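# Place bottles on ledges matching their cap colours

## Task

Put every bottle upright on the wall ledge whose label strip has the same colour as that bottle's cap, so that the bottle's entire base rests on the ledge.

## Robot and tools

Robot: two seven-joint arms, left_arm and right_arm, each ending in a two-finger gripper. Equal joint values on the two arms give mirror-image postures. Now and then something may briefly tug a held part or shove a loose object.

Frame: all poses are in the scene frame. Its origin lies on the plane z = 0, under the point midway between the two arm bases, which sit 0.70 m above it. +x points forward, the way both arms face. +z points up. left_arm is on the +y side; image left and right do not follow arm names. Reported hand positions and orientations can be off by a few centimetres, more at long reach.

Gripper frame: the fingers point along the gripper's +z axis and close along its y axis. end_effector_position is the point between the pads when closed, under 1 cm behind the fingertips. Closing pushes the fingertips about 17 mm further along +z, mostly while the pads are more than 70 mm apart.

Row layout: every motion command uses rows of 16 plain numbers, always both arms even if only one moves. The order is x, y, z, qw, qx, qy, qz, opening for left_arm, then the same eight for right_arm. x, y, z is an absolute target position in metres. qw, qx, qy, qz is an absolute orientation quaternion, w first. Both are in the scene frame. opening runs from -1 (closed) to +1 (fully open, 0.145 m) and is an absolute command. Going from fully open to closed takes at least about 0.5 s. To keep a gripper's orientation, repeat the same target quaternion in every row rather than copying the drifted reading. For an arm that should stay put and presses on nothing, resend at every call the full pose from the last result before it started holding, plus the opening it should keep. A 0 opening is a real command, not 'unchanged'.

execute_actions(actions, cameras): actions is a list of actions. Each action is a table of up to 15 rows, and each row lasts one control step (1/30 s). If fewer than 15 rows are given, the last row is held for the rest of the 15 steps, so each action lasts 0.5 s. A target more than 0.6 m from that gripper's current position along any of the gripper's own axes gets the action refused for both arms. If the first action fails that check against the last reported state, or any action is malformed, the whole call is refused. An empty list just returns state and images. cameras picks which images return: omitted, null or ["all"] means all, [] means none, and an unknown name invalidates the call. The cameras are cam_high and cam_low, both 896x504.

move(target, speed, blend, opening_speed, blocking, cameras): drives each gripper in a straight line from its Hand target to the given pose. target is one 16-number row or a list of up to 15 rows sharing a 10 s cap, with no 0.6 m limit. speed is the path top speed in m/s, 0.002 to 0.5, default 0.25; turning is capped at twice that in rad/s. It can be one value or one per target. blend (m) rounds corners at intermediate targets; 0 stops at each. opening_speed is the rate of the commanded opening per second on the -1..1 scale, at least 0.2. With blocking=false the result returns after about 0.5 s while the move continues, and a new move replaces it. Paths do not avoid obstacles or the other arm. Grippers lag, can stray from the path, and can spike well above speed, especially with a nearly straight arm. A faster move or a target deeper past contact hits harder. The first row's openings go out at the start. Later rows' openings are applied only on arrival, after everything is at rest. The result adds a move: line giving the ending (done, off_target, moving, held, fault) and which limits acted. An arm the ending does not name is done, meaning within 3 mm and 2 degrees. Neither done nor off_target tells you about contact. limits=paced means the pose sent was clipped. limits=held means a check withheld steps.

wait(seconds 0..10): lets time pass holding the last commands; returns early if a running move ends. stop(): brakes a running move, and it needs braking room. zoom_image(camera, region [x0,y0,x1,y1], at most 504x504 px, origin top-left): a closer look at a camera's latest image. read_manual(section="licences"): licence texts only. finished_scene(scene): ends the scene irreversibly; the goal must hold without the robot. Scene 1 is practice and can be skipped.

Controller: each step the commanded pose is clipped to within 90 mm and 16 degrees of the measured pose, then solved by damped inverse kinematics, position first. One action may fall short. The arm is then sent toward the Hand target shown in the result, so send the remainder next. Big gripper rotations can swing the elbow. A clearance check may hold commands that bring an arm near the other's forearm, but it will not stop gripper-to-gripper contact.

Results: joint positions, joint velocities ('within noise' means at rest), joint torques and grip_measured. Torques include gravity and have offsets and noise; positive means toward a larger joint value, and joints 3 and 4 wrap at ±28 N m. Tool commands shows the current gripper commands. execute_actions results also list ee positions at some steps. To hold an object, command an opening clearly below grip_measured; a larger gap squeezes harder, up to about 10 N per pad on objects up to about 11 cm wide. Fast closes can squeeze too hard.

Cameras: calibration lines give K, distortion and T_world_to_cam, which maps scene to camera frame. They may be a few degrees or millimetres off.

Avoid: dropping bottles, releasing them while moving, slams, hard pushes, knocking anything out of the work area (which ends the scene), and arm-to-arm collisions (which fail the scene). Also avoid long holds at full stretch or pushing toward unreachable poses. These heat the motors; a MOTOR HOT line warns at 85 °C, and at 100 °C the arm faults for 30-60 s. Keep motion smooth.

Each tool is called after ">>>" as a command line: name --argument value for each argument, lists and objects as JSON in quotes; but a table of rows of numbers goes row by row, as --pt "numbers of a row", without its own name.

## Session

>>> execute_actions --actions '[]'

>>> zoom_image --camera "cam_low" --region '[320, 130, 620, 400]'

>>> zoom_image --camera "cam_high" --region '[420, 200, 680, 420]'

Scene clock: 0.00 s.
left_arm: end_effector_position=(+0.2239, +0.1828, +0.6144) grip_measured=+1.00 end_effector_quat_wxyz=(-0.319, +0.395, -0.515, +0.691) | right_arm: end_effector_position=(+0.4009, -0.1655, +0.3728) grip_measured=+1.00 end_effector_quat_wxyz=(+0.260, +0.265, +0.837, +0.401)
Joint positions: left_arm=[-1.106 0.942 0.535 2.339 -0.48 -0.199 -0.367 0.145] | right_arm=[0.583 0.619 -0.841 0.925 -1.182 -0.496 -0.047 0.145]
Joint velocities: within noise
Joint torques (N m): no reading
Motor temperatures (°C): left_arm=[21 21 22 20 21 23 21] | right_arm=[20 22 22 19 20 19 21]
Hand target: left_arm +0.2239, +0.1828, +0.6144; -0.319, +0.395, -0.515, +0.691 | right_arm +0.4009, -0.1655, +0.3728; +0.260, +0.265, +0.837, +0.401
Tool commands: left_gripper/opening=+1.0 right_gripper/opening=+1.0

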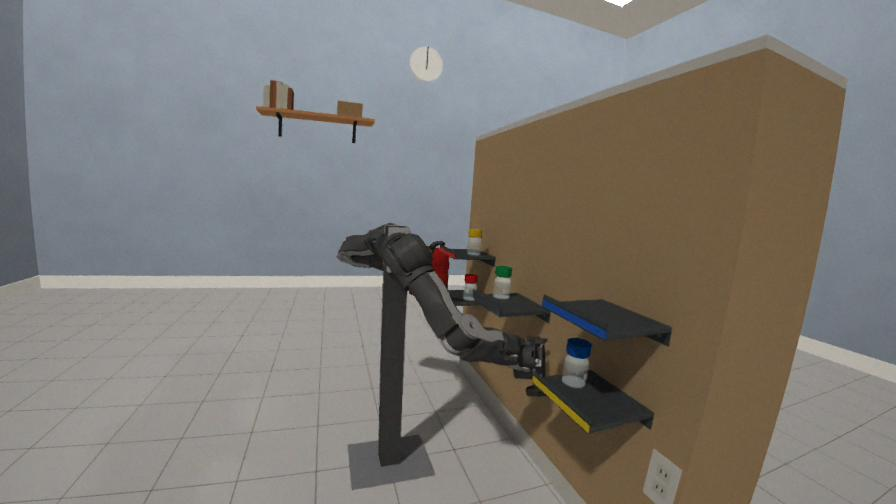

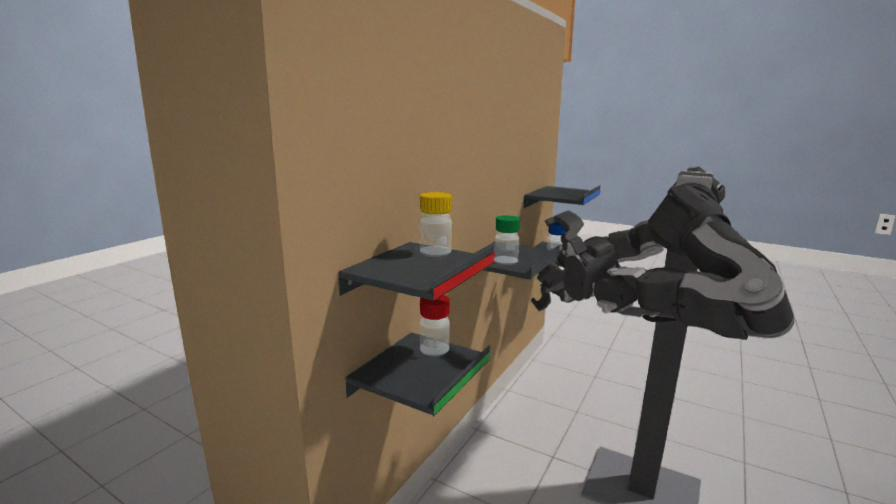

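Scaled by 1.680 from the camera's 896x504 image, which has a finer 1280x720 frame.

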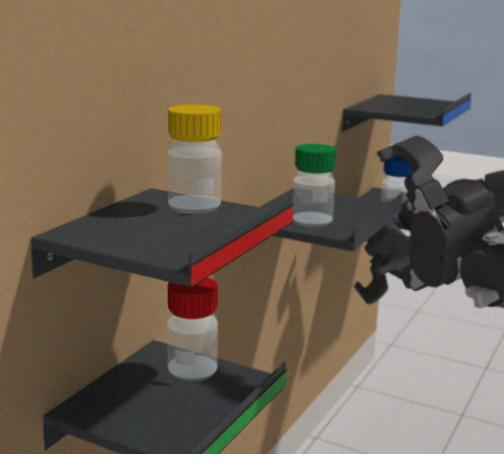

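Scaled by 1.938 from the camera's 896x504 image, which has a finer 1280x720 frame.

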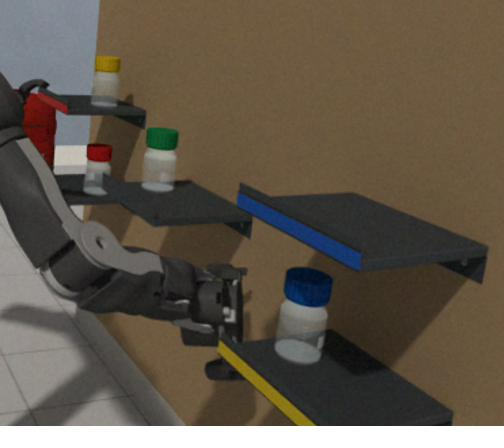

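>>> move --pt "0.24 0.26 0.66 0 0.7071 0 0.7071 0.2 0.24 -0.24 0.4 0.26 0.265 0.837 0.401 0.3" --pt "0.27 0.347 0.69 0 0.7071 0 0.7071 0.2 0.25 -0.361 0.5 0 0.7071 0 0.7071 0.3" --blend '[0.03,0]' --opening_speed 1.2

Scene clock: 84.40 s.
left_arm: end_effector_position=(+0.2697, +0.3477, +0.6898) grip_measured=+0.20 end_effector_quat_wxyz=(-0.002, +0.706, +0.002, +0.708) | right_arm: end_effector_position=(+0.2496, -0.3614, +0.4995) grip_measured=+0.30 end_effector_quat_wxyz=(+0.001, +0.707, -0.001, +0.707)
Joint positions: left_arm=[-1.247 1.029 1.354 2.08 1.457 0.133 0.017 0.09] | right_arm=[-0.944 1.127 0.224 1.632 1.173 -0.715 0.05 0.098]
Joint velocities: within noise
Joint torques (N m): left_arm=[0.91 2.81 3.47 0.61 0.2 -0.53 0.23] | right_arm=[0.51 4.84 3.9 1.78 0.2 -0.39 0.12]
Motor temperatures (°C): left_arm=[20 21 24 21 21 23 21] | right_arm=[23 23 23 19 20 19 21]
Hand target: left_arm +0.2700, +0.3470, +0.6900; +0.000, +0.707, +0.000, +0.707 | right_arm +0.2500, -0.3609, +0.5000; +0.000, +0.707, +0.000, +0.707
Off the commanded pose: left_arm 0.001 m, 0 deg | right_arm 0.001 m, 0 deg.
move: done

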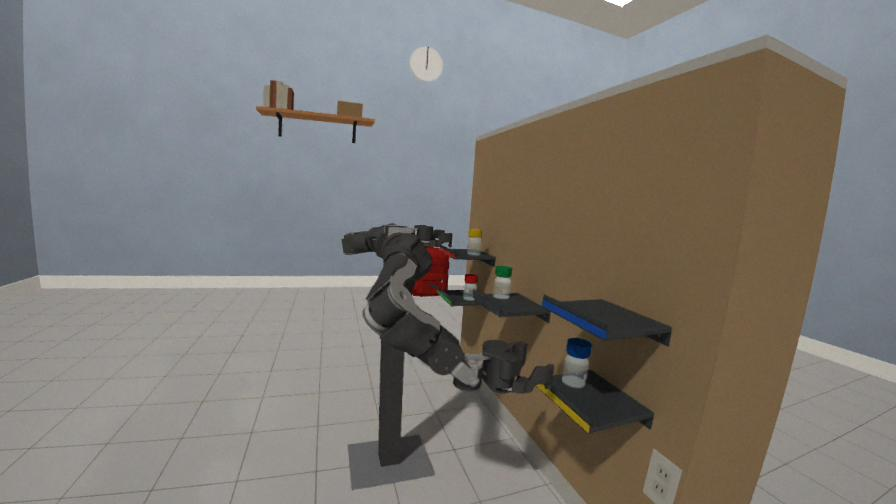

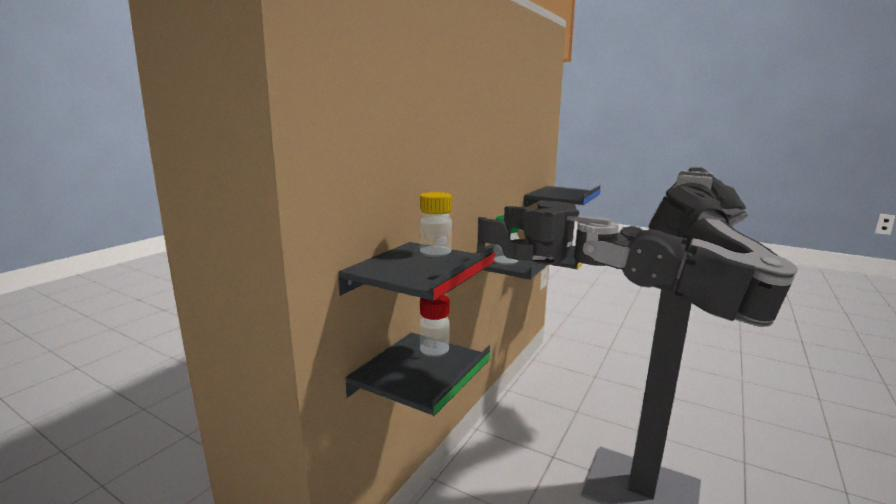

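>>> move --pt "0.385 0.347 0.685 0 0.7071 0 0.7071 0.2 0.373 -0.361 0.49 0 0.7071 0 0.7071 0.3" --pt "0.385 0.347 0.685 0 0.7071 0 0.7071 -1 0.373 -0.361 0.49 0 0.7071 0 0.7071 -1" --pt "0.385 0.345 0.735 0 0.7071 0 0.7071 -1 0.373 -0.361 0.535 0 0.7071 0 0.7071 -1" --speed '[0.15,0.15,0.12]' --opening_speed 1.2 --cameras '["cam_low"]'

Scene clock: 98.63 s.
left_arm: end_effector_position=(+0.3850, +0.3440, +0.7330) grip_measured=-0.25 end_effector_quat_wxyz=(-0.001, +0.709, -0.006, +0.705) | right_arm: end_effector_position=(+0.3727, -0.3597, +0.5330) grip_measured=-0.24 end_effector_quat_wxyz=(-0.002, +0.710, +0.003, +0.704)
Joint positions: left_arm=[-1.403 1.619 1.57 1.653 1.584 0.174 -0.125 0.057] | right_arm=[0.049 1.129 -0.322 1.379 1.163 -0.314 0.047 0.058]
Joint velocities: within noise
Joint torques (N m): left_arm=[5.1 1.52 4.27 -0.01 0.13 -0.83 -0.07] | right_arm=[3.81 7.24 4.98 1.96 0.22 -0.58 -0.15]
Motor temperatures (°C): left_arm=[20 21 24 21 21 24 21] | right_arm=[22 23 23 19 20 19 21]
Hand target: left_arm +0.3850, +0.3451, +0.7349; -0.002, +0.707, -0.003, +0.708 | right_arm +0.3730, -0.3609, +0.5350; +0.000, +0.707, +0.000, +0.707
Off the commanded pose: left_arm 0.002 m, 1 deg | right_arm 0.002 m, 1 deg.
joint sent to its limit (left arm) — joint 3 (upper arm roll), upper limit; joint 5 (forearm roll), upper limit. The joint targets still meet the commanded pose.
move: done
Images, in order (width x height): cam_low 896x504.

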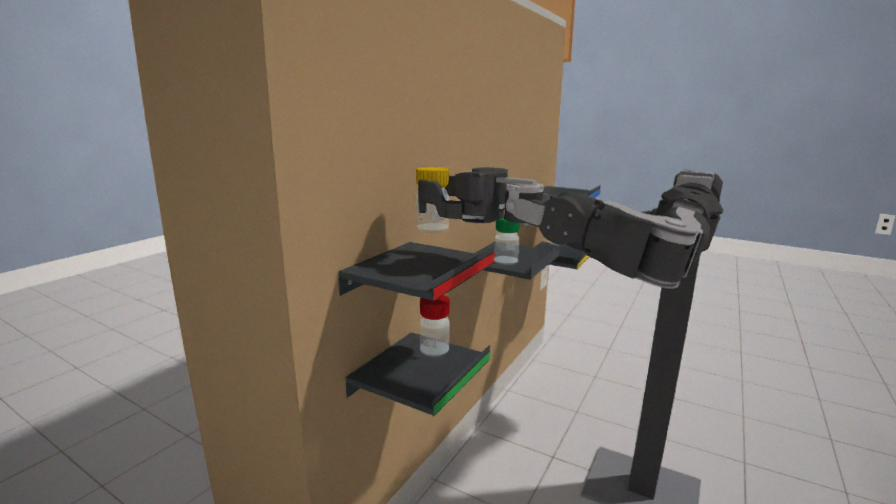

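>>> move --pt "0.29 0.33 0.73 0 0.7071 0 0.7071 -1 0.24 -0.36 0.535 0 0.7071 0 0.7071 -1" --pt "0.27 0.17 0.68 0.2418 0.6645 -0.2418 0.6645 -1 0.25 -0.355 0.64 0 0.7071 0 0.7071 -1" --pt "0.25 0.02 0.655 0.2418 0.6645 -0.2418 0.6645 -1 0.27 -0.345 0.735 0 0.7071 0 0.7071 -1" --pt "0.345 -0.052 0.65 0.2418 0.6645 -0.2418 0.6645 -1 0.38 -0.36 0.735 0 0.7071 0 0.7071 -1" --pt "0.345 -0.052 0.60 0.2418 0.6645 -0.2418 0.6645 -1 0.38 -0.36 0.70 0 0.7071 0 0.7071 -1" --pt "0.345 -0.052 0.57 0.2418 0.6645 -0.2418 0.6645 -1 0.38 -0.36 0.673 0 0.7071 0 0.7071 -1" --speed '[0.2,0.25,0.25,0.2,0.15,0.05]' --blend '[0.02,0.03,0.03,0.01,0.005,0]'

Scene clock: 115.87 s.
left_arm: end_effector_position=(+0.2843, +0.0438, +0.6117) grip_measured=-0.25 end_effector_quat_wxyz=(+0.292, +0.691, -0.338, +0.569) | right_arm: end_effector_position=(+0.3797, -0.3596, +0.6838) grip_measured=-0.24 end_effector_quat_wxyz=(+0.001, +0.693, +0.003, +0.721)
Joint positions: left_arm=[-1.406 2.011 1.06 2.204 1.456 -0.152 -0.144 0.057] | right_arm=[-1.306 1.579 1.215 1.625 1.559 -0.129 -0.06 0.058]
Joint velocities: within noise
Joint torques (N m): left_arm=[4.95 0.78 0.9 0.49 0.11 0.01 0.21] | right_arm=[2.2 2.68 1.81 0.17 0.13 0.08 -0.14]
Motor temperatures (°C): left_arm=[21 21 25 21 21 24 21] | right_arm=[22 24 24 19 20 20 21]
Hand target: left_arm +0.2831, +0.0451, +0.6041; +0.288, +0.701, -0.341, +0.556 | right_arm +0.3797, -0.3600, +0.6730; +0.003, +0.707, +0.002, +0.707
Off the commanded pose: left_arm 0.121 m, 17 deg; position and orientation clipped | right_arm 0.011 m, 2 deg.
joint sent to its limit (left arm) — joint 1 (shoulder pitch), lower limit; joint 2 (shoulder roll), upper limit. The joint targets are off in position and orientation.
joint sent to its limit (right arm) — joint 1 (shoulder pitch), lower limit; joint 5 (forearm roll), upper limit. The joint targets still meet the commanded pose.
move: off_target (left_arm, right_arm); limits=paced

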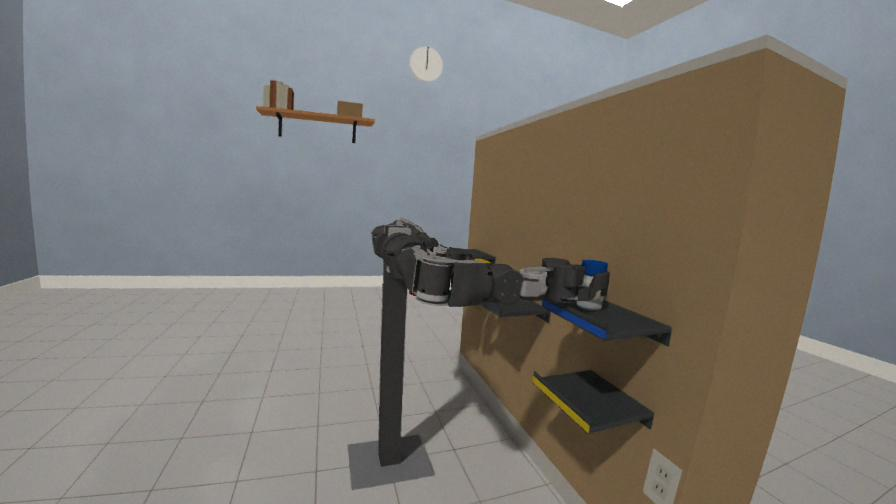

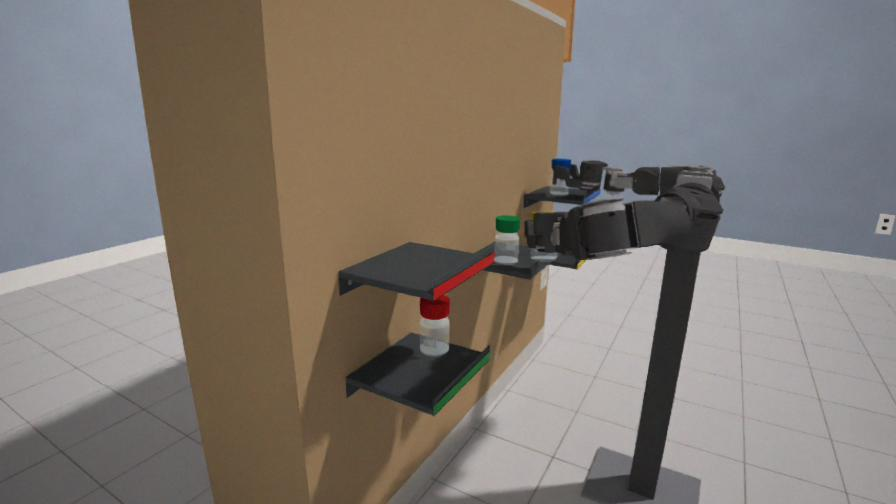

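>>> move --pt "0.275 0.06 0.665 0.2418 0.6645 -0.2418 0.6645 -1 0.3797 -0.36 0.684 0 0.7071 0 0.7071 -1" --pt "0.26 0.17 0.66 0.2418 0.6645 -0.2418 0.6645 -1 0.3797 -0.36 0.684 0 0.7071 0 0.7071 0.15" --pt "0.25 0.26 0.58 0.1305 0.695 -0.1305 0.695 -1 0.25 -0.36 0.695 0 0.7071 0 0.7071 0.15" --speed '[0.2,0.25,0.2]' --blend '[0.0,0.0,0]' --opening_speed 1.2 --cameras '["cam_high"]'

Scene clock: 130.93 s.
left_arm: end_effector_position=(+0.2500, +0.2595, +0.5784) grip_measured=-0.25 end_effector_quat_wxyz=(+0.132, +0.698, -0.132, +0.691) | right_arm: end_effector_position=(+0.2502, -0.3605, +0.6942) grip_measured=+0.15 end_effector_quat_wxyz=(+0.001, +0.707, -0.002, +0.707)
Joint positions: left_arm=[-1.36 1.127 0.791 2.057 1.182 -0.453 0.204 0.057] | right_arm=[-1.309 0.942 1.44 2.063 1.476 0.144 0.13 0.087]
Joint velocities: within noise
Joint torques (N m): left_arm=[1.78 1.07 1.94 2.39 0.22 -0.93 0] | right_arm=[-0.17 1.96 5.12 0.69 0.24 -0.3 0.19]
Motor temperatures (°C): left_arm=[21 21 25 21 21 24 21] | right_arm=[22 23 24 19 20 20 21]
Hand target: left_arm +0.2500, +0.2600, +0.5800; +0.131, +0.695, -0.131, +0.695 | right_arm +0.2500, -0.3599, +0.6950; +0.000, +0.707, +0.000, +0.707
Off the commanded pose: left_arm 0.002 m, 1 deg | right_arm 0.001 m, 0 deg.
move: done
Images, in order (width x height): cam_high 896x504.

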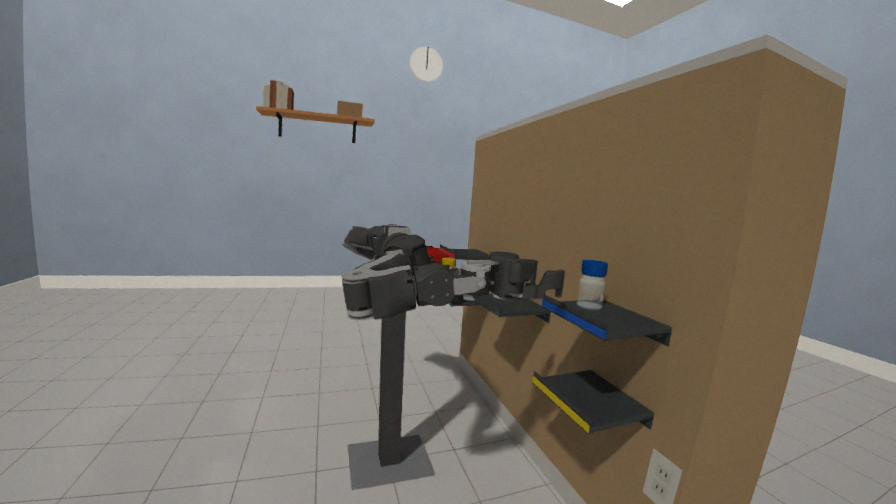

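>>> move --pt "0.26 0.15 0.64 0.2418 0.6645 -0.2418 0.6645 -1 0.25 -0.37 0.6 0 0.7071 0 0.7071 0.15" --pt "0.25 0.03 0.655 0.2418 0.6645 -0.2418 0.6645 -1 0.25 -0.37 0.56 0 0.7071 0 0.7071 0.15" --speed 0.2 --blend '[0.02,0]' --cameras '[]'

Scene clock: 140.37 s.
left_arm: end_effector_position=(+0.2501, +0.0299, +0.6539) grip_measured=-0.25 end_effector_quat_wxyz=(+0.299, +0.628, -0.287, +0.658) | right_arm: end_effector_position=(+0.2503, -0.3706, +0.5610) grip_measured=+0.15 end_effector_quat_wxyz=(+0.001, +0.707, -0.001, +0.707)
Joint positions: left_arm=[-1.407 2.01 1.027 2.432 1.285 -0.347 -0.475 0.057] | right_arm=[-1.104 0.972 0.703 1.806 1.186 -0.379 0.173 0.087]
Joint velocities: within noise
Joint torques (N m): left_arm=[4.36 0.91 2.65 1.43 -0.18 -0.74 -0.06] | right_arm=[0.33 3.39 3.06 1.62 0.14 -0.53 0.08]
Motor temperatures (°C): left_arm=[21 21 25 21 21 24 21] | right_arm=[21 23 24 19 20 20 21]
Hand target: left_arm +0.2506, +0.0302, +0.6548; +0.299, +0.627, -0.285, +0.661 | right_arm +0.2500, -0.3700, +0.5601; +0.000, +0.707, +0.000, +0.707
Off the commanded pose: left_arm 0.001 m, 9 deg | right_arm 0.001 m, 0 deg.
joint read past its limit (left arm) — joint 4 (elbow), upper limit, where the elbow is as bent as it goes.
joint sent to its limit (left arm) — joint 1 (shoulder pitch), lower limit; joint 2 (shoulder roll), upper limit; joint 4 (elbow), upper limit, where the elbow is as bent as it goes. The joint targets are off in orientation, not in position.
move: off_target (left_arm)
No camera images: "cameras" was empty.

>>> move --pt "0.26 0.03 0.69 0.2418 0.6645 -0.2418 0.6645 -1 0.25 -0.37 0.56 0 0.7071 0 0.7071 0.15" --pt "0.345 -0.05 0.68 0.2418 0.6645 -0.2418 0.6645 -1 0.25 -0.37 0.56 0 0.7071 0 0.7071 0.15" --speed 0.15 --blend 0.01 --cameras '["cam_low"]'

Scene clock: 154.60 s.
left_arm: end_effector_position=(+0.2923, +0.0331, +0.6874) grip_measured=-0.25 end_effector_quat_wxyz=(+0.299, +0.645, -0.322, +0.625) | right_arm: end_effector_position=(+0.2503, -0.3706, +0.5610) grip_measured=+0.15 end_effector_quat_wxyz=(+0.001, +0.707, -0.001, +0.707)
Joint positions: left_arm=[-1.407 2.01 1.37 2.229 1.584 -0.043 -0.182 0.057] | right_arm=[-1.104 0.972 0.703 1.806 1.186 -0.379 0.173 0.087]
Joint velocities: within noise
Joint torques (N m): left_arm=[5.31 0.78 2.24 0.05 0.11 -0.87 0.19] | right_arm=[0.41 3.26 2.99 1.72 0.14 -0.53 0.07]
Motor temperatures (°C): left_arm=[21 21 25 21 21 25 21] | right_arm=[21 23 24 19 20 20 21]
Hand target: left_arm +0.2919, +0.0328, +0.6865; +0.302, +0.645, -0.320, +0.624 | right_arm +0.2500, -0.3700, +0.5601; +0.000, +0.707, +0.000, +0.707
Off the commanded pose: left_arm 0.099 m, 12 deg; position clipped | right_arm 0.001 m, 0 deg.
joint sent to its limit (left arm) — joint 1 (shoulder pitch), lower limit; joint 2 (shoulder roll), upper limit; joint 5 (forearm roll), upper limit. The joint targets are off in position and orientation.
move: off_target (left_arm); limits=paced
Images, in order (width x height): cam_low 896x504.

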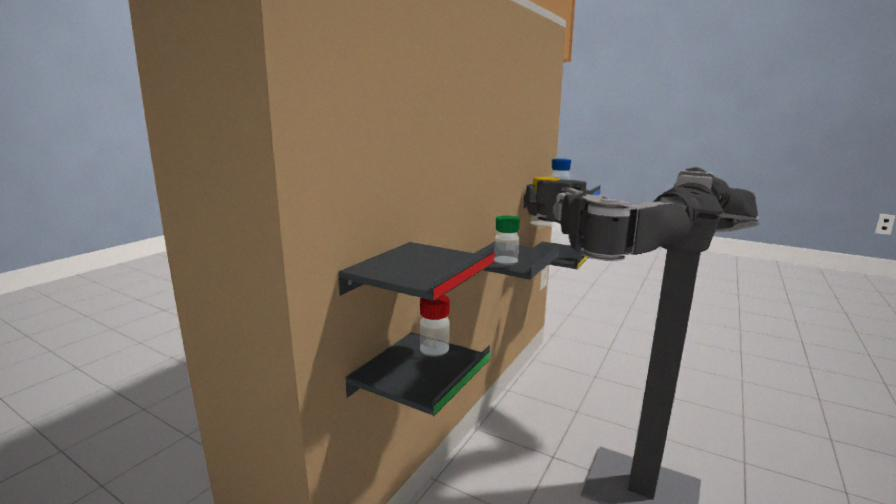

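>>> move --pt "0.26 0.15 0.66 0.2418 0.6645 -0.2418 0.6645 -1 0.25 -0.37 0.56 0 0.7071 0 0.7071 0.15" --pt "0.25 0.24 0.56 0.1305 0.695 -0.1305 0.695 -1 0.25 -0.37 0.56 0 0.7071 0 0.7071 0.15" --pt "0.25 0.17 0.40 0.2418 0.6645 -0.2418 0.6645 -1 0.25 -0.37 0.56 0 0.7071 0 0.7071 0.15" --pt "0.33 0.11 0.40 0.2418 0.6645 -0.2418 0.6645 -1 0.25 -0.37 0.56 0 0.7071 0 0.7071 0.15" --speed 0.25 --blend '[0.02,0.02,0.03,0]' --cameras '[]'

Scene clock: 174.90 s.
left_arm: end_effector_position=(+0.2872, +0.1557, +0.4562) grip_measured=-0.25 end_effector_quat_wxyz=(+0.171, +0.829, -0.330, +0.417) | right_arm: end_effector_position=(+0.2503, -0.3706, +0.5610) grip_measured=+0.15 end_effector_quat_wxyz=(+0.001, +0.707, -0.001, +0.707)
Joint positions: left_arm=[-1.407 2.012 0.572 1.874 1.372 -0.192 -0.027 0.057] | right_arm=[-1.104 0.972 0.703 1.806 1.186 -0.379 0.173 0.087]
Joint velocities: within noise
Joint torques (N m): left_arm=[5.37 0.86 2.47 1.68 0.17 -0.65 0.26] | right_arm=[0.41 3.34 3 1.58 0.14 -0.53 0.07]
Motor temperatures (°C): left_arm=[22 21 25 21 21 25 21] | right_arm=[21 23 23 19 20 20 21]
Hand target: left_arm +0.2860, +0.1543, +0.4562; +0.175, +0.829, -0.330, +0.417 | right_arm +0.2500, -0.3700, +0.5601; +0.000, +0.707, +0.000, +0.707
Off the commanded pose: left_arm 0.084 m, 37 deg; orientation clipped | right_arm 0.001 m, 0 deg.
joint read past its limit (left arm) — joint 2 (shoulder roll), upper limit.
joint sent to its limit (left arm) — joint 1 (shoulder pitch), lower limit; joint 2 (shoulder roll), upper limit. The joint targets are off in position and orientation.
move: off_target (left_arm); limits=paced
No camera images: "cameras" was empty.

>>> move --pt "0.25 0.22 0.44 0 0.7071 0 0.7071 -1 0.25 -0.37 0.56 0 0.7071 0 0.7071 0.15" --pt "0.39 0.15 0.40 0 0.7071 0 0.7071 -1 0.25 -0.37 0.56 0 0.7071 0 0.7071 0.15" --speed 0.25 --cameras '["cam_low"]'

Scene clock: 190.27 s.
left_arm: end_effector_position=(+0.3271, +0.1924, +0.4643) grip_measured=-0.25 end_effector_quat_wxyz=(+0.120, +0.867, -0.209, +0.437) | right_arm: end_effector_position=(+0.2503, -0.3706, +0.5610) grip_measured=+0.15 end_effector_quat_wxyz=(+0.001, +0.707, -0.001, +0.707)
Joint positions: left_arm=[-1.407 2.012 0.64 1.793 1.584 -0.157 -0.12 0.057] | right_arm=[-1.104 0.972 0.703 1.806 1.186 -0.379 0.173 0.087]
Joint velocities: within noise
Joint torques (N m): left_arm=[5.82 0.94 3 0.5 0.13 -0.65 0.27] | right_arm=[0.38 3.39 2.97 1.73 0.15 -0.54 0.04]
Motor temperatures (°C): left_arm=[22 21 25 21 21 25 21] | right_arm=[21 23 23 19 20 20 21]
Hand target: left_arm +0.3272, +0.1917, +0.4645; +0.123, +0.866, -0.208, +0.438 | right_arm +0.2500, -0.3700, +0.5601; +0.000, +0.707, +0.000, +0.707
Off the commanded pose: left_arm 0.099 m, 46 deg; position and orientation clipped | right_arm 0.001 m, 0 deg.
joint read past its limit (left arm) — joint 2 (shoulder roll), upper limit.
joint sent to its limit (left arm) — joint 1 (shoulder pitch), lower limit; joint 2 (shoulder roll), upper limit; joint 5 (forearm roll), upper limit. The joint targets are off in position and orientation.
move: off_target (left_arm); limits=paced
Images, in order (width x height): cam_low 896x504.

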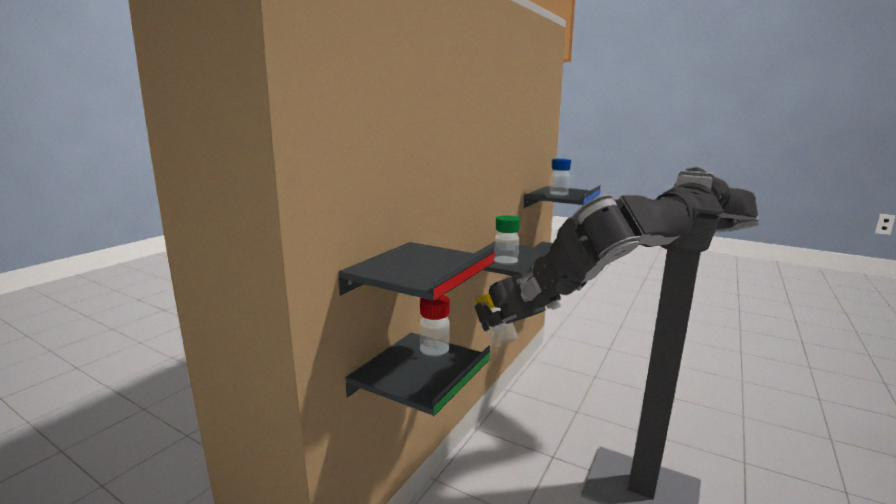

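>>> move --pt "0.25 0.24 0.50 0 0.7071 0 0.7071 -1 0.25 -0.37 0.56 0 0.7071 0 0.7071 0.15" --pt "0.25 0.35 0.50 0 0.7071 0 0.7071 -1 0.25 -0.37 0.56 0 0.7071 0 0.7071 0.15" --pt "0.25 0.34 0.34 0 0.7071 0 0.7071 -1 0.25 -0.37 0.53 0 0.7071 0 0.7071 0.15" --pt "0.385 0.32 0.32 0 0.7071 0 0.7071 -1 0.25 -0.37 0.53 0 0.7071 0 0.7071 0.15" --pt "0.37 0.16 0.36 0 0.7071 0 0.7071 -1 0.25 -0.37 0.53 0 0.7071 0 0.7071 0.15" --speed 0.25 --blend '[0.02,0.02,0.02,0.02,0]' --cameras '[]'

Scene clock: 211.53 s.
left_arm: end_effector_position=(+0.3698, +0.1597, +0.3584) grip_measured=-0.25 end_effector_quat_wxyz=(+0.001, +0.710, +0.000, +0.704) | right_arm: end_effector_position=(+0.2505, -0.3712, +0.5316) grip_measured=+0.15 end_effector_quat_wxyz=(+0.002, +0.706, -0.002, +0.708)
Joint positions: left_arm=[0.119 0.053 -0.077 0.872 0.076 -0.575 -0.027 0.057] | right_arm=[-0.984 0.976 0.517 1.709 1.137 -0.468 0.175 0.087]
Joint velocities: within noise
Joint torques (N m): left_arm=[5.53 0.17 -0.1 5.35 0.08 -0.84 0.03] | right_arm=[0.62 4.1 2.59 1.58 0.13 -0.53 0.17]
Motor temperatures (°C): left_arm=[22 21 25 21 21 25 21] | right_arm=[21 23 23 19 20 20 21]
Hand target: left_arm +0.3700, +0.1599, +0.3600; +0.000, +0.707, +0.000, +0.707 | right_arm +0.2500, -0.3700, +0.5300; +0.000, +0.707, +0.000, +0.707
Off the commanded pose: left_arm 0.002 m, 0 deg | right_arm 0.002 m, 0 deg.
elbow stopped short (left arm): the move would have taken joint 4 (elbow) straighter than the controller allows.
move: done
No camera images: "cameras" was empty.

>>> move --pt "0.25 0.14 0.42 0.1305 0.695 -0.1305 0.695 -1 0.25 -0.37 0.53 0 0.7071 0 0.7071 0.15" --pt "0.24 0.11 0.56 0.1305 0.695 -0.1305 0.695 -1 0.25 -0.37 0.53 0 0.7071 0 0.7071 0.15" --pt "0.25 0.07 0.645 0.2418 0.6645 -0.2418 0.6645 -1 0.25 -0.37 0.53 0 0.7071 0 0.7071 0.15" --pt "0.26 -0.01 0.65 0.2418 0.6645 -0.2418 0.6645 -1 0.25 -0.37 0.53 0 0.7071 0 0.7071 0.15" --pt "0.345 -0.052 0.65 0.2418 0.6645 -0.2418 0.6645 -1 0.25 -0.37 0.53 0 0.7071 0 0.7071 0.15" --pt "0.345 -0.052 0.605 0.2418 0.6645 -0.2418 0.6645 -1 0.25 -0.37 0.53 0 0.7071 0 0.7071 0.15" --pt "0.345 -0.052 0.572 0.2418 0.6645 -0.2418 0.6645 -1 0.25 -0.37 0.53 0 0.7071 0 0.7071 0.15" --speed '[0.25,0.25,0.25,0.2,0.2,0.15,0.06]' --blend '[0.03,0.03,0.03,0.02,0.01,0.005,0]' --cameras '["cam_low"]'

Scene clock: 229.63 s.
left_arm: end_effector_position=(+0.3449, -0.0517, +0.5845) grip_measured=-0.25 end_effector_quat_wxyz=(+0.246, +0.649, -0.236, +0.680) | right_arm: end_effector_position=(+0.2505, -0.3712, +0.5316) grip_measured=+0.15 end_effector_quat_wxyz=(+0.002, +0.706, -0.002, +0.708)
Joint positions: left_arm=[0.408 0.228 -0.745 1.809 0.46 0.32 -0.14 0.057] | right_arm=[-0.984 0.976 0.517 1.709 1.137 -0.468 0.175 0.087]
Joint velocities: within noise
Joint torques (N m): left_arm=[4.97 -0.17 -0.1 2.28 0.19 0.07 0.11] | right_arm=[0.65 4.02 2.54 1.68 0.15 -0.55 0.16]
Motor temperatures (°C): left_arm=[22 21 24 22 21 25 21] | right_arm=[21 23 23 19 20 20 21]
Hand target: left_arm +0.3447, -0.0519, +0.5721; +0.242, +0.664, -0.242, +0.665 | right_arm +0.2500, -0.3700, +0.5300; +0.000, +0.707, +0.000, +0.707
Off the commanded pose: left_arm 0.012 m, 3 deg | right_arm 0.002 m, 0 deg.
move: off_target (left_arm)
Images, in order (width x height): cam_low 896x504.

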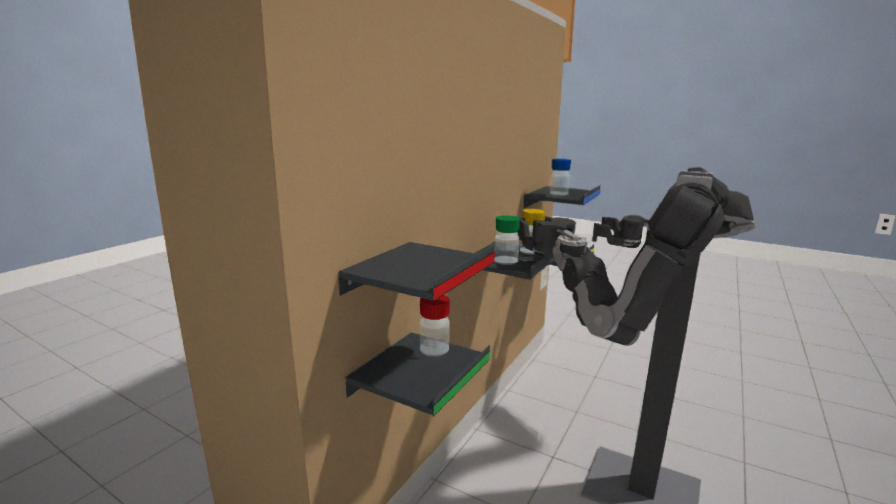

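>>> move --pt "0.345 -0.0517 0.5847 0.2418 0.6645 -0.2418 0.6645 -1 0.25 -0.37 0.53 0 0.7071 0 0.7071 0.15" --pt "0.345 -0.0517 0.5847 0.2418 0.6645 -0.2418 0.6645 0.15 0.25 -0.365 0.52 0 0.7071 0 0.7071 0.15" --pt "0.262 0.018 0.59 0.2418 0.6645 -0.2418 0.6645 0.15 0.25 -0.345 0.34 0 0.7071 0 0.7071 0.15" --pt "0.25 0.15 0.55 0.1305 0.695 -0.1305 0.695 0.15 0.385 -0.32 0.32 0 0.7071 0 0.7071 0.15" --pt "0.255 0.34 0.50 0 0.7071 0 0.7071 0.15 0.37 -0.16 0.36 0 0.7071 0 0.7071 0.15" --pt "0.285 0.35 0.49 0 0.7071 0 0.7071 0.15 0.25 -0.15 0.42 -0.1305 0.695 0.1305 0.695 0.15" --speed '[0.1,0.1,0.2,0.25,0.25,0.2]' --blend '[0,0,0.015,0.02,0.02,0]' --opening_speed 1.2 --cameras '["cam_low"]'

Scene clock: 253.33 s.
left_arm: end_effector_position=(+0.2853, +0.3505, +0.4927) grip_measured=+0.15 end_effector_quat_wxyz=(-0.002, +0.704, +0.001, +0.711) | right_arm: end_effector_position=(+0.2504, -0.1515, +0.4190) grip_measured=+0.15 end_effector_quat_wxyz=(-0.128, +0.697, +0.129, +0.694)
Joint positions: left_arm=[-0.545 0.84 0.22 1.565 0.913 -0.389 0.157 0.087] | right_arm=[-0.485 0.306 -0.03 1.631 0.28 -0.432 0.312 0.087]
Joint velocities: within noise
Joint torques (N m): left_arm=[1.99 6 1.65 2.48 0.26 -0.52 0.23] | right_arm=[0.44 2.04 0.54 4.3 0.36 -0.5 0.13]
Motor temperatures (°C): left_arm=[22 21 23 22 21 25 21] | right_arm=[21 23 23 19 20 20 21]
Hand target: left_arm +0.2850, +0.3501, +0.4901; +0.000, +0.707, +0.000, +0.707 | right_arm +0.2500, -0.1500, +0.4201; -0.130, +0.695, +0.130, +0.695
Off the commanded pose: left_arm 0.003 m, 1 deg | right_arm 0.002 m, 0 deg.
elbow stopped short (right arm): the move would have taken joint 4 (elbow) straighter than the controller allows.
move: done
Images, in order (width x height): cam_low 896x504.

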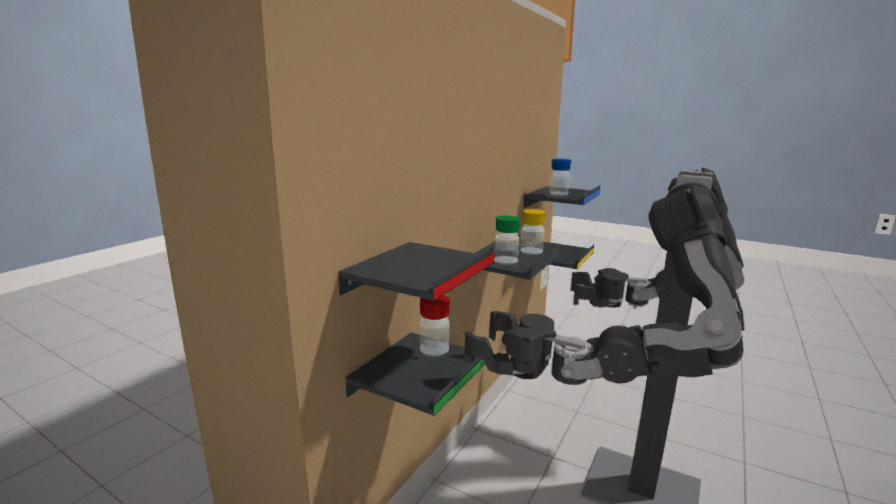

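>>> move --pt "0.285 0.35 0.49 0 0.7071 0 0.7071 0.15 0.24 -0.14 0.56 -0.183 0.683 0.183 0.683 0.15" --pt "0.32 0.35 0.49 0 0.7071 0 0.7071 0.15 0.262 -0.105 0.585 -0.183 0.683 0.183 0.683 0.15" --pt "0.383 0.35 0.49 0 0.7071 0 0.7071 0.15 0.345 -0.056 0.585 -0.183 0.683 0.183 0.683 0.15" --pt "0.383 0.35 0.49 0 0.7071 0 0.7071 -1 0.345 -0.056 0.585 -0.183 0.683 0.183 0.683 -1" --pt "0.383 0.35 0.532 0 0.7071 0 0.7071 -1 0.345 -0.056 0.63 -0.183 0.683 0.183 0.683 -1" --speed '[0.25,0.2,0.2,0.15,0.15]' --blend '[0.02,0.015,0,0,0]' --opening_speed 1.2 --cameras '[]'

>>> move --pt "0.24 0.345 0.535 0 0.7071 0 0.7071 -1 0.25 -0.12 0.635 -0.183 0.683 0.183 0.683 -1" --pt "0.245 0.345 0.735 0 0.7071 0 0.7071 -1 0.24 -0.32 0.56 0 0.7071 0 0.7071 -1" --pt "0.30 0.35 0.74 0 0.7071 0 0.7071 -1 0.30 -0.37 0.525 0 0.7071 0 0.7071 -1" --pt "0.38 0.355 0.735 0 0.7071 0 0.7071 -1 0.375 -0.37 0.522 0 0.7071 0 0.7071 -1" --pt "0.38 0.355 0.70 0 0.7071 0 0.7071 -1 0.375 -0.37 0.505 0 0.7071 0 0.7071 -1" --pt "0.38 0.355 0.673 0 0.7071 0 0.7071 -1 0.375 -0.37 0.48 0 0.7071 0 0.7071 -1" --speed '[0.2,0.25,0.25,0.2,0.15,0.05]' --blend '[0.015,0.02,0.02,0.005,0.005,0]'

Scene clock: 281.20 s.
left_arm: end_effector_position=(+0.3831, +0.3492, +0.5299) grip_measured=-0.24 end_effector_quat_wxyz=(+0.001, +0.710, -0.002, +0.704) | right_arm: end_effector_position=(+0.3444, -0.0546, +0.6284) grip_measured=-0.24 end_effector_quat_wxyz=(-0.184, +0.685, +0.186, +0.680)
Joint positions: left_arm=[0.051 0.896 -0.07 1.368 0.906 -0.122 0.12 0.058] | right_arm=[0.269 0.294 -0.274 2.111 0.452 0.688 0.033 0.058]
Joint velocities: within noise
Joint torques (N m): left_arm=[5.16 6.45 3.43 4.15 0.24 -0.81 -0.01] | right_arm=[4.34 -0.01 2.21 3.55 0.13 -0.54 -0.1]
Motor temperatures (°C): left_arm=[22 23 24 21 21 25 21] | right_arm=[21 23 23 20 20 20 21]
Hand target: left_arm +0.3830, +0.3500, +0.5319; +0.000, +0.707, +0.000, +0.707 | right_arm +0.3450, -0.0560, +0.6301; -0.183, +0.683, +0.183, +0.683
Off the commanded pose: left_arm 0.002 m, 1 deg | right_arm 0.002 m, 1 deg.
move: done; target 4's new opening was sent with left_arm's hand 0.005 m and 1 deg from that target
No camera images: "cameras" was empty.

Scene clock: 284.87 s.
left_arm: end_effector_position=(+0.3796, +0.3553, +0.6859) grip_measured=-0.24 end_effector_quat_wxyz=(+0.001, +0.690, +0.002, +0.724) | right_arm: end_effector_position=(+0.3759, -0.3722, +0.4892) grip_measured=-0.24 end_effector_quat_wxyz=(+0.004, +0.696, +0.000, +0.718)
Joint positions: left_arm=[-1.267 1.581 1.179 1.647 1.567 -0.137 -0.086 0.058] | right_arm=[0.144 0.52 0.369 1.105 0.432 -0.137 0.526 0.058]
Joint velocities: within noise
Joint torques (N m): left_arm=[2.41 2.97 1.47 0.08 0.05 0.11 0.09] | right_arm=[2.89 5.16 -0.06 2.45 0.26 0 0.01]
Motor temperatures (°C): left_arm=[22 23 24 22 21 25 21] | right_arm=[21 23 23 20 20 20 21]
Hand target: left_arm +0.3797, +0.3550, +0.6731; +0.000, +0.707, +0.000, +0.707 | right_arm +0.3749, -0.3700, +0.4802; +0.000, +0.707, +0.000, +0.707
Off the commanded pose: left_arm 0.013 m, 3 deg | right_arm 0.009 m, 2 deg.
move: off_target (left_arm, right_arm)

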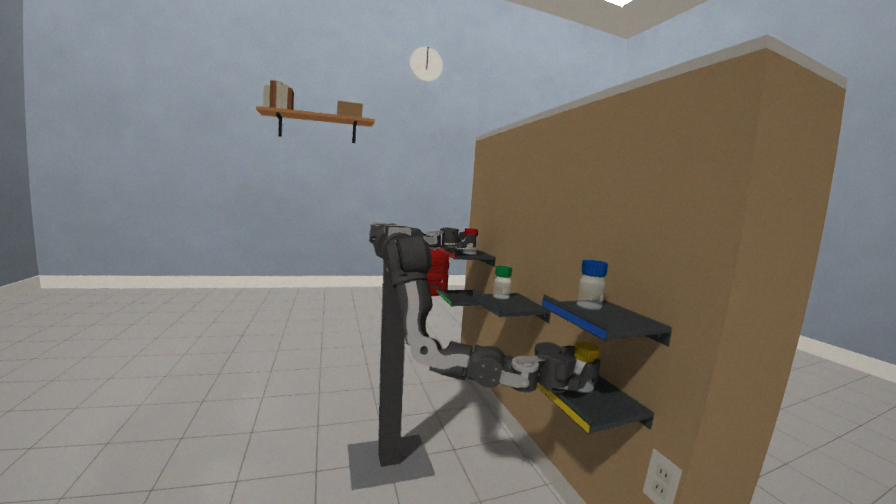

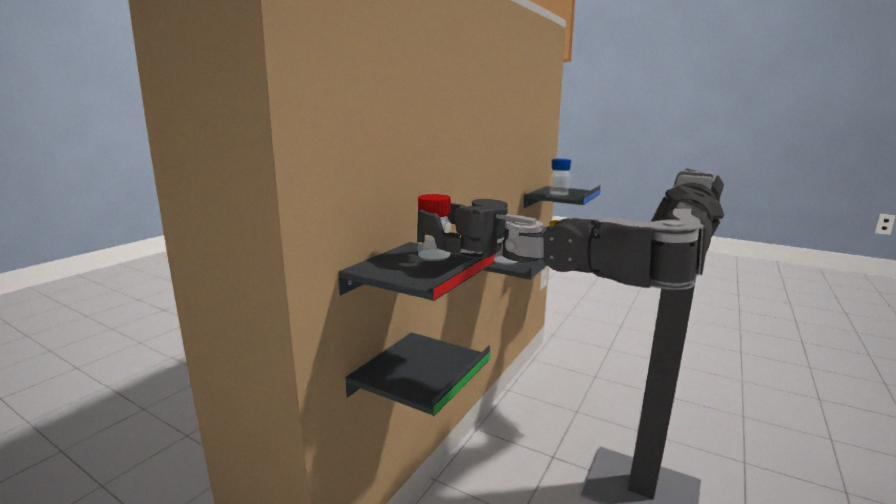

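>>> move --pt "0.3797 0.355 0.686 0 0.7071 0 0.7071 -1 0.3755 -0.371 0.4895 0 0.7071 0 0.7071 -1" --pt "0.3797 0.355 0.686 0 0.7071 0 0.7071 0.15 0.3755 -0.371 0.4895 0 0.7071 0 0.7071 0.15" --pt "0.25 0.355 0.69 0 0.7071 0 0.7071 0.15 0.25 -0.37 0.495 0 0.7071 0 0.7071 0.15" --pt "0.25 0.35 0.34 0 0.7071 0 0.7071 0.15 0.25 -0.37 0.495 0 0.7071 0 0.7071 0.15" --pt "0.385 0.32 0.32 0 0.7071 0 0.7071 0.15 0.25 -0.37 0.495 0 0.7071 0 0.7071 0.15" --pt "0.37 0.16 0.36 0 0.7071 0 0.7071 0.15 0.25 -0.37 0.495 0 0.7071 0 0.7071 0.15" --pt "0.25 0.16 0.42 0.1305 0.695 -0.1305 0.695 0.15 0.25 -0.37 0.495 0 0.7071 0 0.7071 0.15" --speed '[0.15,0.15,0.2,0.25,0.25,0.25,0.25]' --blend '[0,0,0.015,0.02,0.02,0.02,0]' --opening_speed 1.2 --cameras '[]'

>>> move --pt "0.24 0.15 0.54 0.1305 0.695 -0.1305 0.695 0.15 0.25 -0.37 0.495 0 0.7071 0 0.7071 0.15" --pt "0.26 0.14 0.59 0.2418 0.6645 -0.2418 0.6645 0.12 0.25 -0.37 0.495 0 0.7071 0 0.7071 0.15" --pt "0.30 0.116 0.588 0.2418 0.6645 -0.2418 0.6645 0.12 0.25 -0.37 0.495 0 0.7071 0 0.7071 0.15" --pt "0.384 0.042 0.585 0.2418 0.6645 -0.2418 0.6645 0.12 0.25 -0.37 0.495 0 0.7071 0 0.7071 0.15" --pt "0.384 0.042 0.585 0.2418 0.6645 -0.2418 0.6645 -1 0.25 -0.37 0.495 0 0.7071 0 0.7071 0.15" --pt "0.384 0.042 0.628 0.2418 0.6645 -0.2418 0.6645 -1 0.25 -0.37 0.495 0 0.7071 0 0.7071 0.15" --speed '[0.25,0.25,0.2,0.15,0.15,0.15]' --blend '[0.03,0.0,0.015,0,0,0]' --opening_speed 1.2

Scene clock: 318.90 s.
left_arm: end_effector_position=(+0.2504, +0.1617, +0.4192) grip_measured=+0.15 end_effector_quat_wxyz=(+0.127, +0.696, -0.129, +0.694) | right_arm: end_effector_position=(+0.2500, -0.3705, +0.4936) grip_measured=+0.15 end_effector_quat_wxyz=(+0.000, +0.709, -0.002, +0.705)
Joint positions: left_arm=[-0.482 0.412 -0.09 1.618 0.356 -0.469 0.249 0.087] | right_arm=[-0.458 0.431 0.686 1.57 0.61 -0.1 0.613 0.087]
Joint velocities: within noise
Joint torques (N m): left_arm=[1.04 2.47 0.21 5.39 0.3 -0.66 0.21] | right_arm=[0.62 5.45 2.84 3.89 0.51 -0.43 0.13]
Motor temperatures (°C): left_arm=[22 22 24 21 21 24 21] | right_arm=[21 24 22 20 20 20 21]
Hand target: left_arm +0.2500, +0.1600, +0.4201; +0.131, +0.695, -0.130, +0.695 | right_arm +0.2500, -0.3700, +0.4950; +0.000, +0.707, +0.000, +0.707
Off the commanded pose: left_arm 0.002 m, 0 deg | right_arm 0.001 m, 0 deg.
elbow stopped short (left arm): the move would have taken joint 4 (elbow) straighter than the controller allows.
move: done
No camera images: "cameras" was empty.

Scene clock: 324.37 s.
left_arm: end_effector_position=(+0.3840, +0.0418, +0.6262) grip_measured=-0.32 end_effector_quat_wxyz=(+0.241, +0.667, -0.245, +0.661) | right_arm: end_effector_position=(+0.2500, -0.3705, +0.4936) grip_measured=+0.15 end_effector_quat_wxyz=(+0.000, +0.709, -0.002, +0.705)
Joint positions: left_arm=[0.535 0.472 -0.458 1.816 0.703 0.488 0.115 0.052] | right_arm=[-0.458 0.431 0.686 1.57 0.61 -0.1 0.613 0.087]
Joint velocities: within noise
Joint torques (N m): left_arm=[7.32 0.46 2.45 4.44 0.22 -0.79 -0.03] | right_arm=[0.51 5.29 2.86 3.9 0.53 -0.42 0.16]
Motor temperatures (°C): left_arm=[22 22 24 21 21 25 21] | right_arm=[21 24 23 20 20 20 21]
Hand target: left_arm +0.3840, +0.0420, +0.6280; +0.242, +0.665, -0.242, +0.664 | right_arm +0.2500, -0.3700, +0.4950; +0.000, +0.707, +0.000, +0.707
Off the commanded pose: left_arm 0.002 m, 1 deg | right_arm 0.001 m, 0 deg.
move: done; target 5's new opening was sent with left_arm's hand 0.004 m and 1 deg from that target

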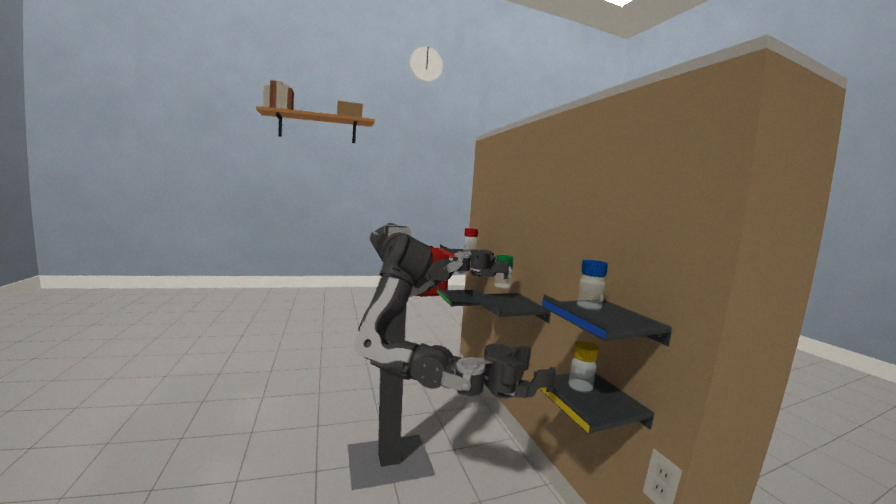

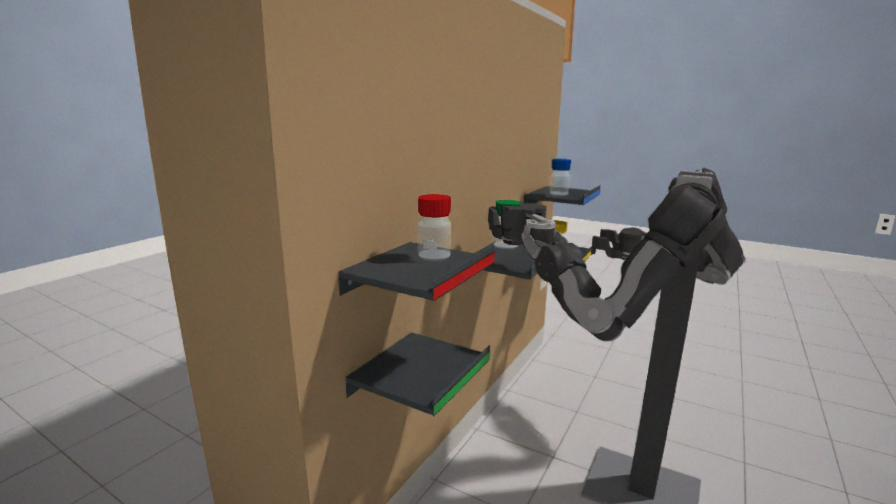

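>>> move --pt "0.26 0.15 0.628 0.2418 0.6645 -0.2418 0.6645 -1 0.25 -0.37 0.495 0 0.7071 0 0.7071 0.15" --pt "0.24 0.33 0.55 0 0.7071 0 0.7071 -1 0.25 -0.37 0.495 0 0.7071 0 0.7071 0.15" --pt "0.30 0.352 0.532 0 0.7071 0 0.7071 -1 0.25 -0.37 0.495 0 0.7071 0 0.7071 0.15" --pt "0.375 0.352 0.53 0 0.7071 0 0.7071 -1 0.25 -0.37 0.495 0 0.7071 0 0.7071 0.15" --pt "0.375 0.352 0.507 0 0.7071 0 0.7071 -1 0.25 -0.37 0.495 0 0.7071 0 0.7071 0.15" --pt "0.375 0.352 0.48 0 0.7071 0 0.7071 -1 0.25 -0.37 0.495 0 0.7071 0 0.7071 0.15" --speed '[0.2,0.25,0.25,0.2,0.15,0.05]' --blend '[0.015,0.02,0.02,0.005,0.005,0]' --cameras '["cam_low"]'

Scene clock: 342.27 s.
left_arm: end_effector_position=(+0.3770, +0.3541, +0.4952) grip_measured=-0.32 end_effector_quat_wxyz=(-0.004, +0.689, -0.002, +0.725) | right_arm: end_effector_position=(+0.2500, -0.3705, +0.4936) grip_measured=+0.15 end_effector_quat_wxyz=(+0.000, +0.709, -0.002, +0.705)
Joint positions: left_arm=[0.083 0.569 0.233 1.198 0.543 -0.167 0.388 0.052] | right_arm=[-0.458 0.431 0.686 1.57 0.61 -0.1 0.613 0.087]
Joint velocities: within noise
Joint torques (N m): left_arm=[2.91 4.71 -0.23 2.35 0.04 0.14 0.1] | right_arm=[0.41 5.47 2.81 3.88 0.51 -0.43 0.14]
Motor temperatures (°C): left_arm=[23 22 24 22 21 25 21] | right_arm=[21 24 23 20 20 20 21]
Hand target: left_arm +0.3746, +0.3520, +0.4803; +0.000, +0.707, +0.000, +0.707 | right_arm +0.2500, -0.3700, +0.4950; +0.000, +0.707, +0.000, +0.707
Off the commanded pose: left_arm 0.016 m, 3 deg | right_arm 0.001 m, 0 deg.
move: off_target (left_arm)
Images, in order (width x height): cam_low 896x504.

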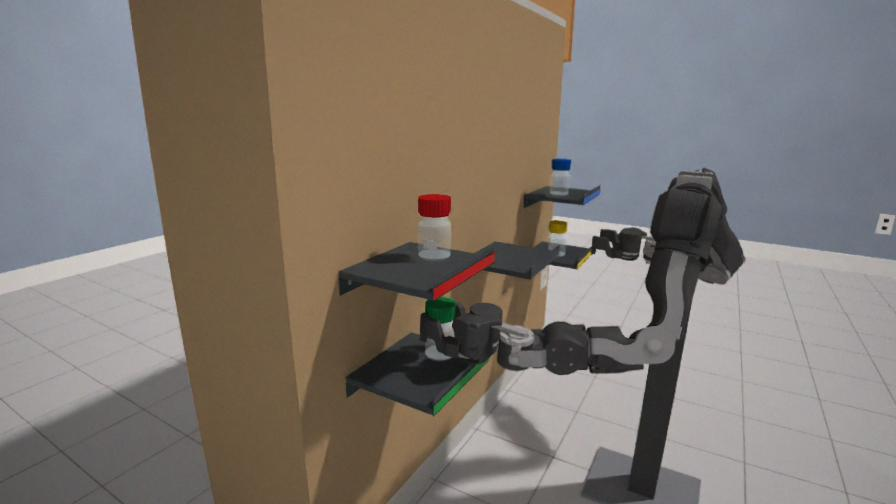

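>>> move --pt "0.376 0.353 0.496 0 0.7071 0 0.7071 -1 0.25 -0.37 0.495 0 0.7071 0 0.7071 0.15" --pt "0.376 0.353 0.496 0 0.7071 0 0.7071 0.15 0.25 -0.37 0.495 0 0.7071 0 0.7071 0.15" --pt "0.25 0.355 0.50 0 0.7071 0 0.7071 0.15 0.25 -0.37 0.495 0 0.7071 0 0.7071 0.15" --speed '[0.15,0.15,0.2]' --opening_speed 1.2

Scene clock: 352.40 s.
left_arm: end_effector_position=(+0.2499, +0.3561, +0.4994) grip_measured=+0.15 end_effector_quat_wxyz=(-0.002, +0.708, +0.002, +0.706) | right_arm: end_effector_position=(+0.2500, -0.3705, +0.4936) grip_measured=+0.15 end_effector_quat_wxyz=(+0.000, +0.709, -0.002, +0.705)
Joint positions: left_arm=[-0.58 0.517 0.577 1.657 0.714 -0.17 0.446 0.087] | right_arm=[-0.458 0.431 0.686 1.57 0.61 -0.1 0.613 0.087]
Joint velocities: within noise
Joint torques (N m): left_arm=[0.54 5.02 1.94 4.49 0.39 -0.61 0.21] | right_arm=[0.36 5.21 2.76 3.82 0.53 -0.45 0.15]
Motor temperatures (°C): left_arm=[22 22 24 22 21 25 21] | right_arm=[21 24 23 21 20 20 21]
Hand target: left_arm +0.2500, +0.3550, +0.5000; +0.000, +0.707, +0.000, +0.707 | right_arm +0.2500, -0.3700, +0.4950; +0.000, +0.707, +0.000, +0.707
Off the commanded pose: left_arm 0.001 m, 0 deg | right_arm 0.001 m, 0 deg.
move: done

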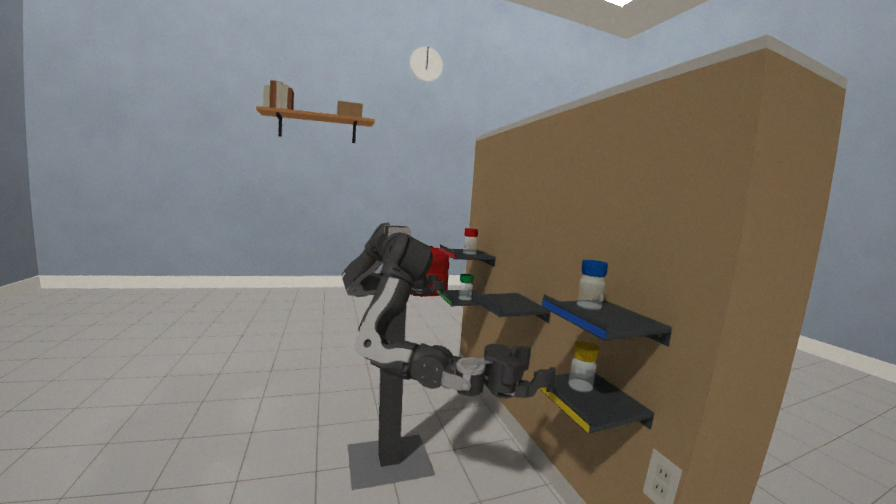

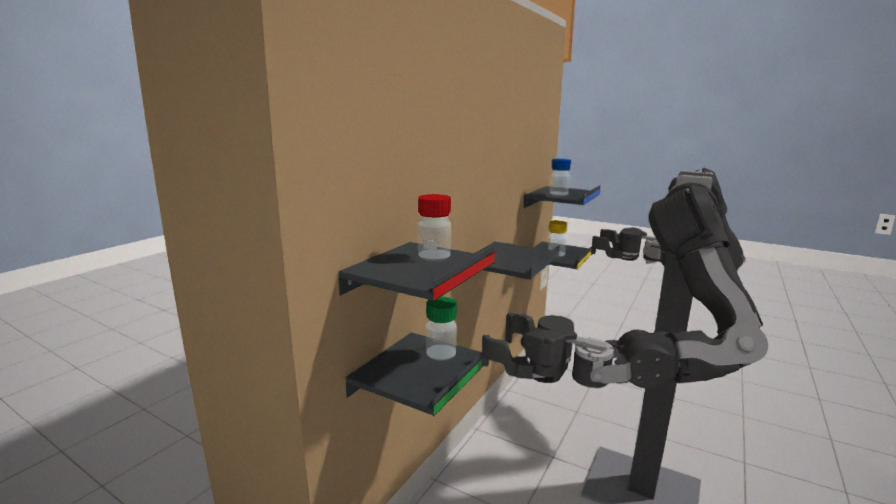

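>>> finished_scene --scene 2

The scene is finished: the task was done.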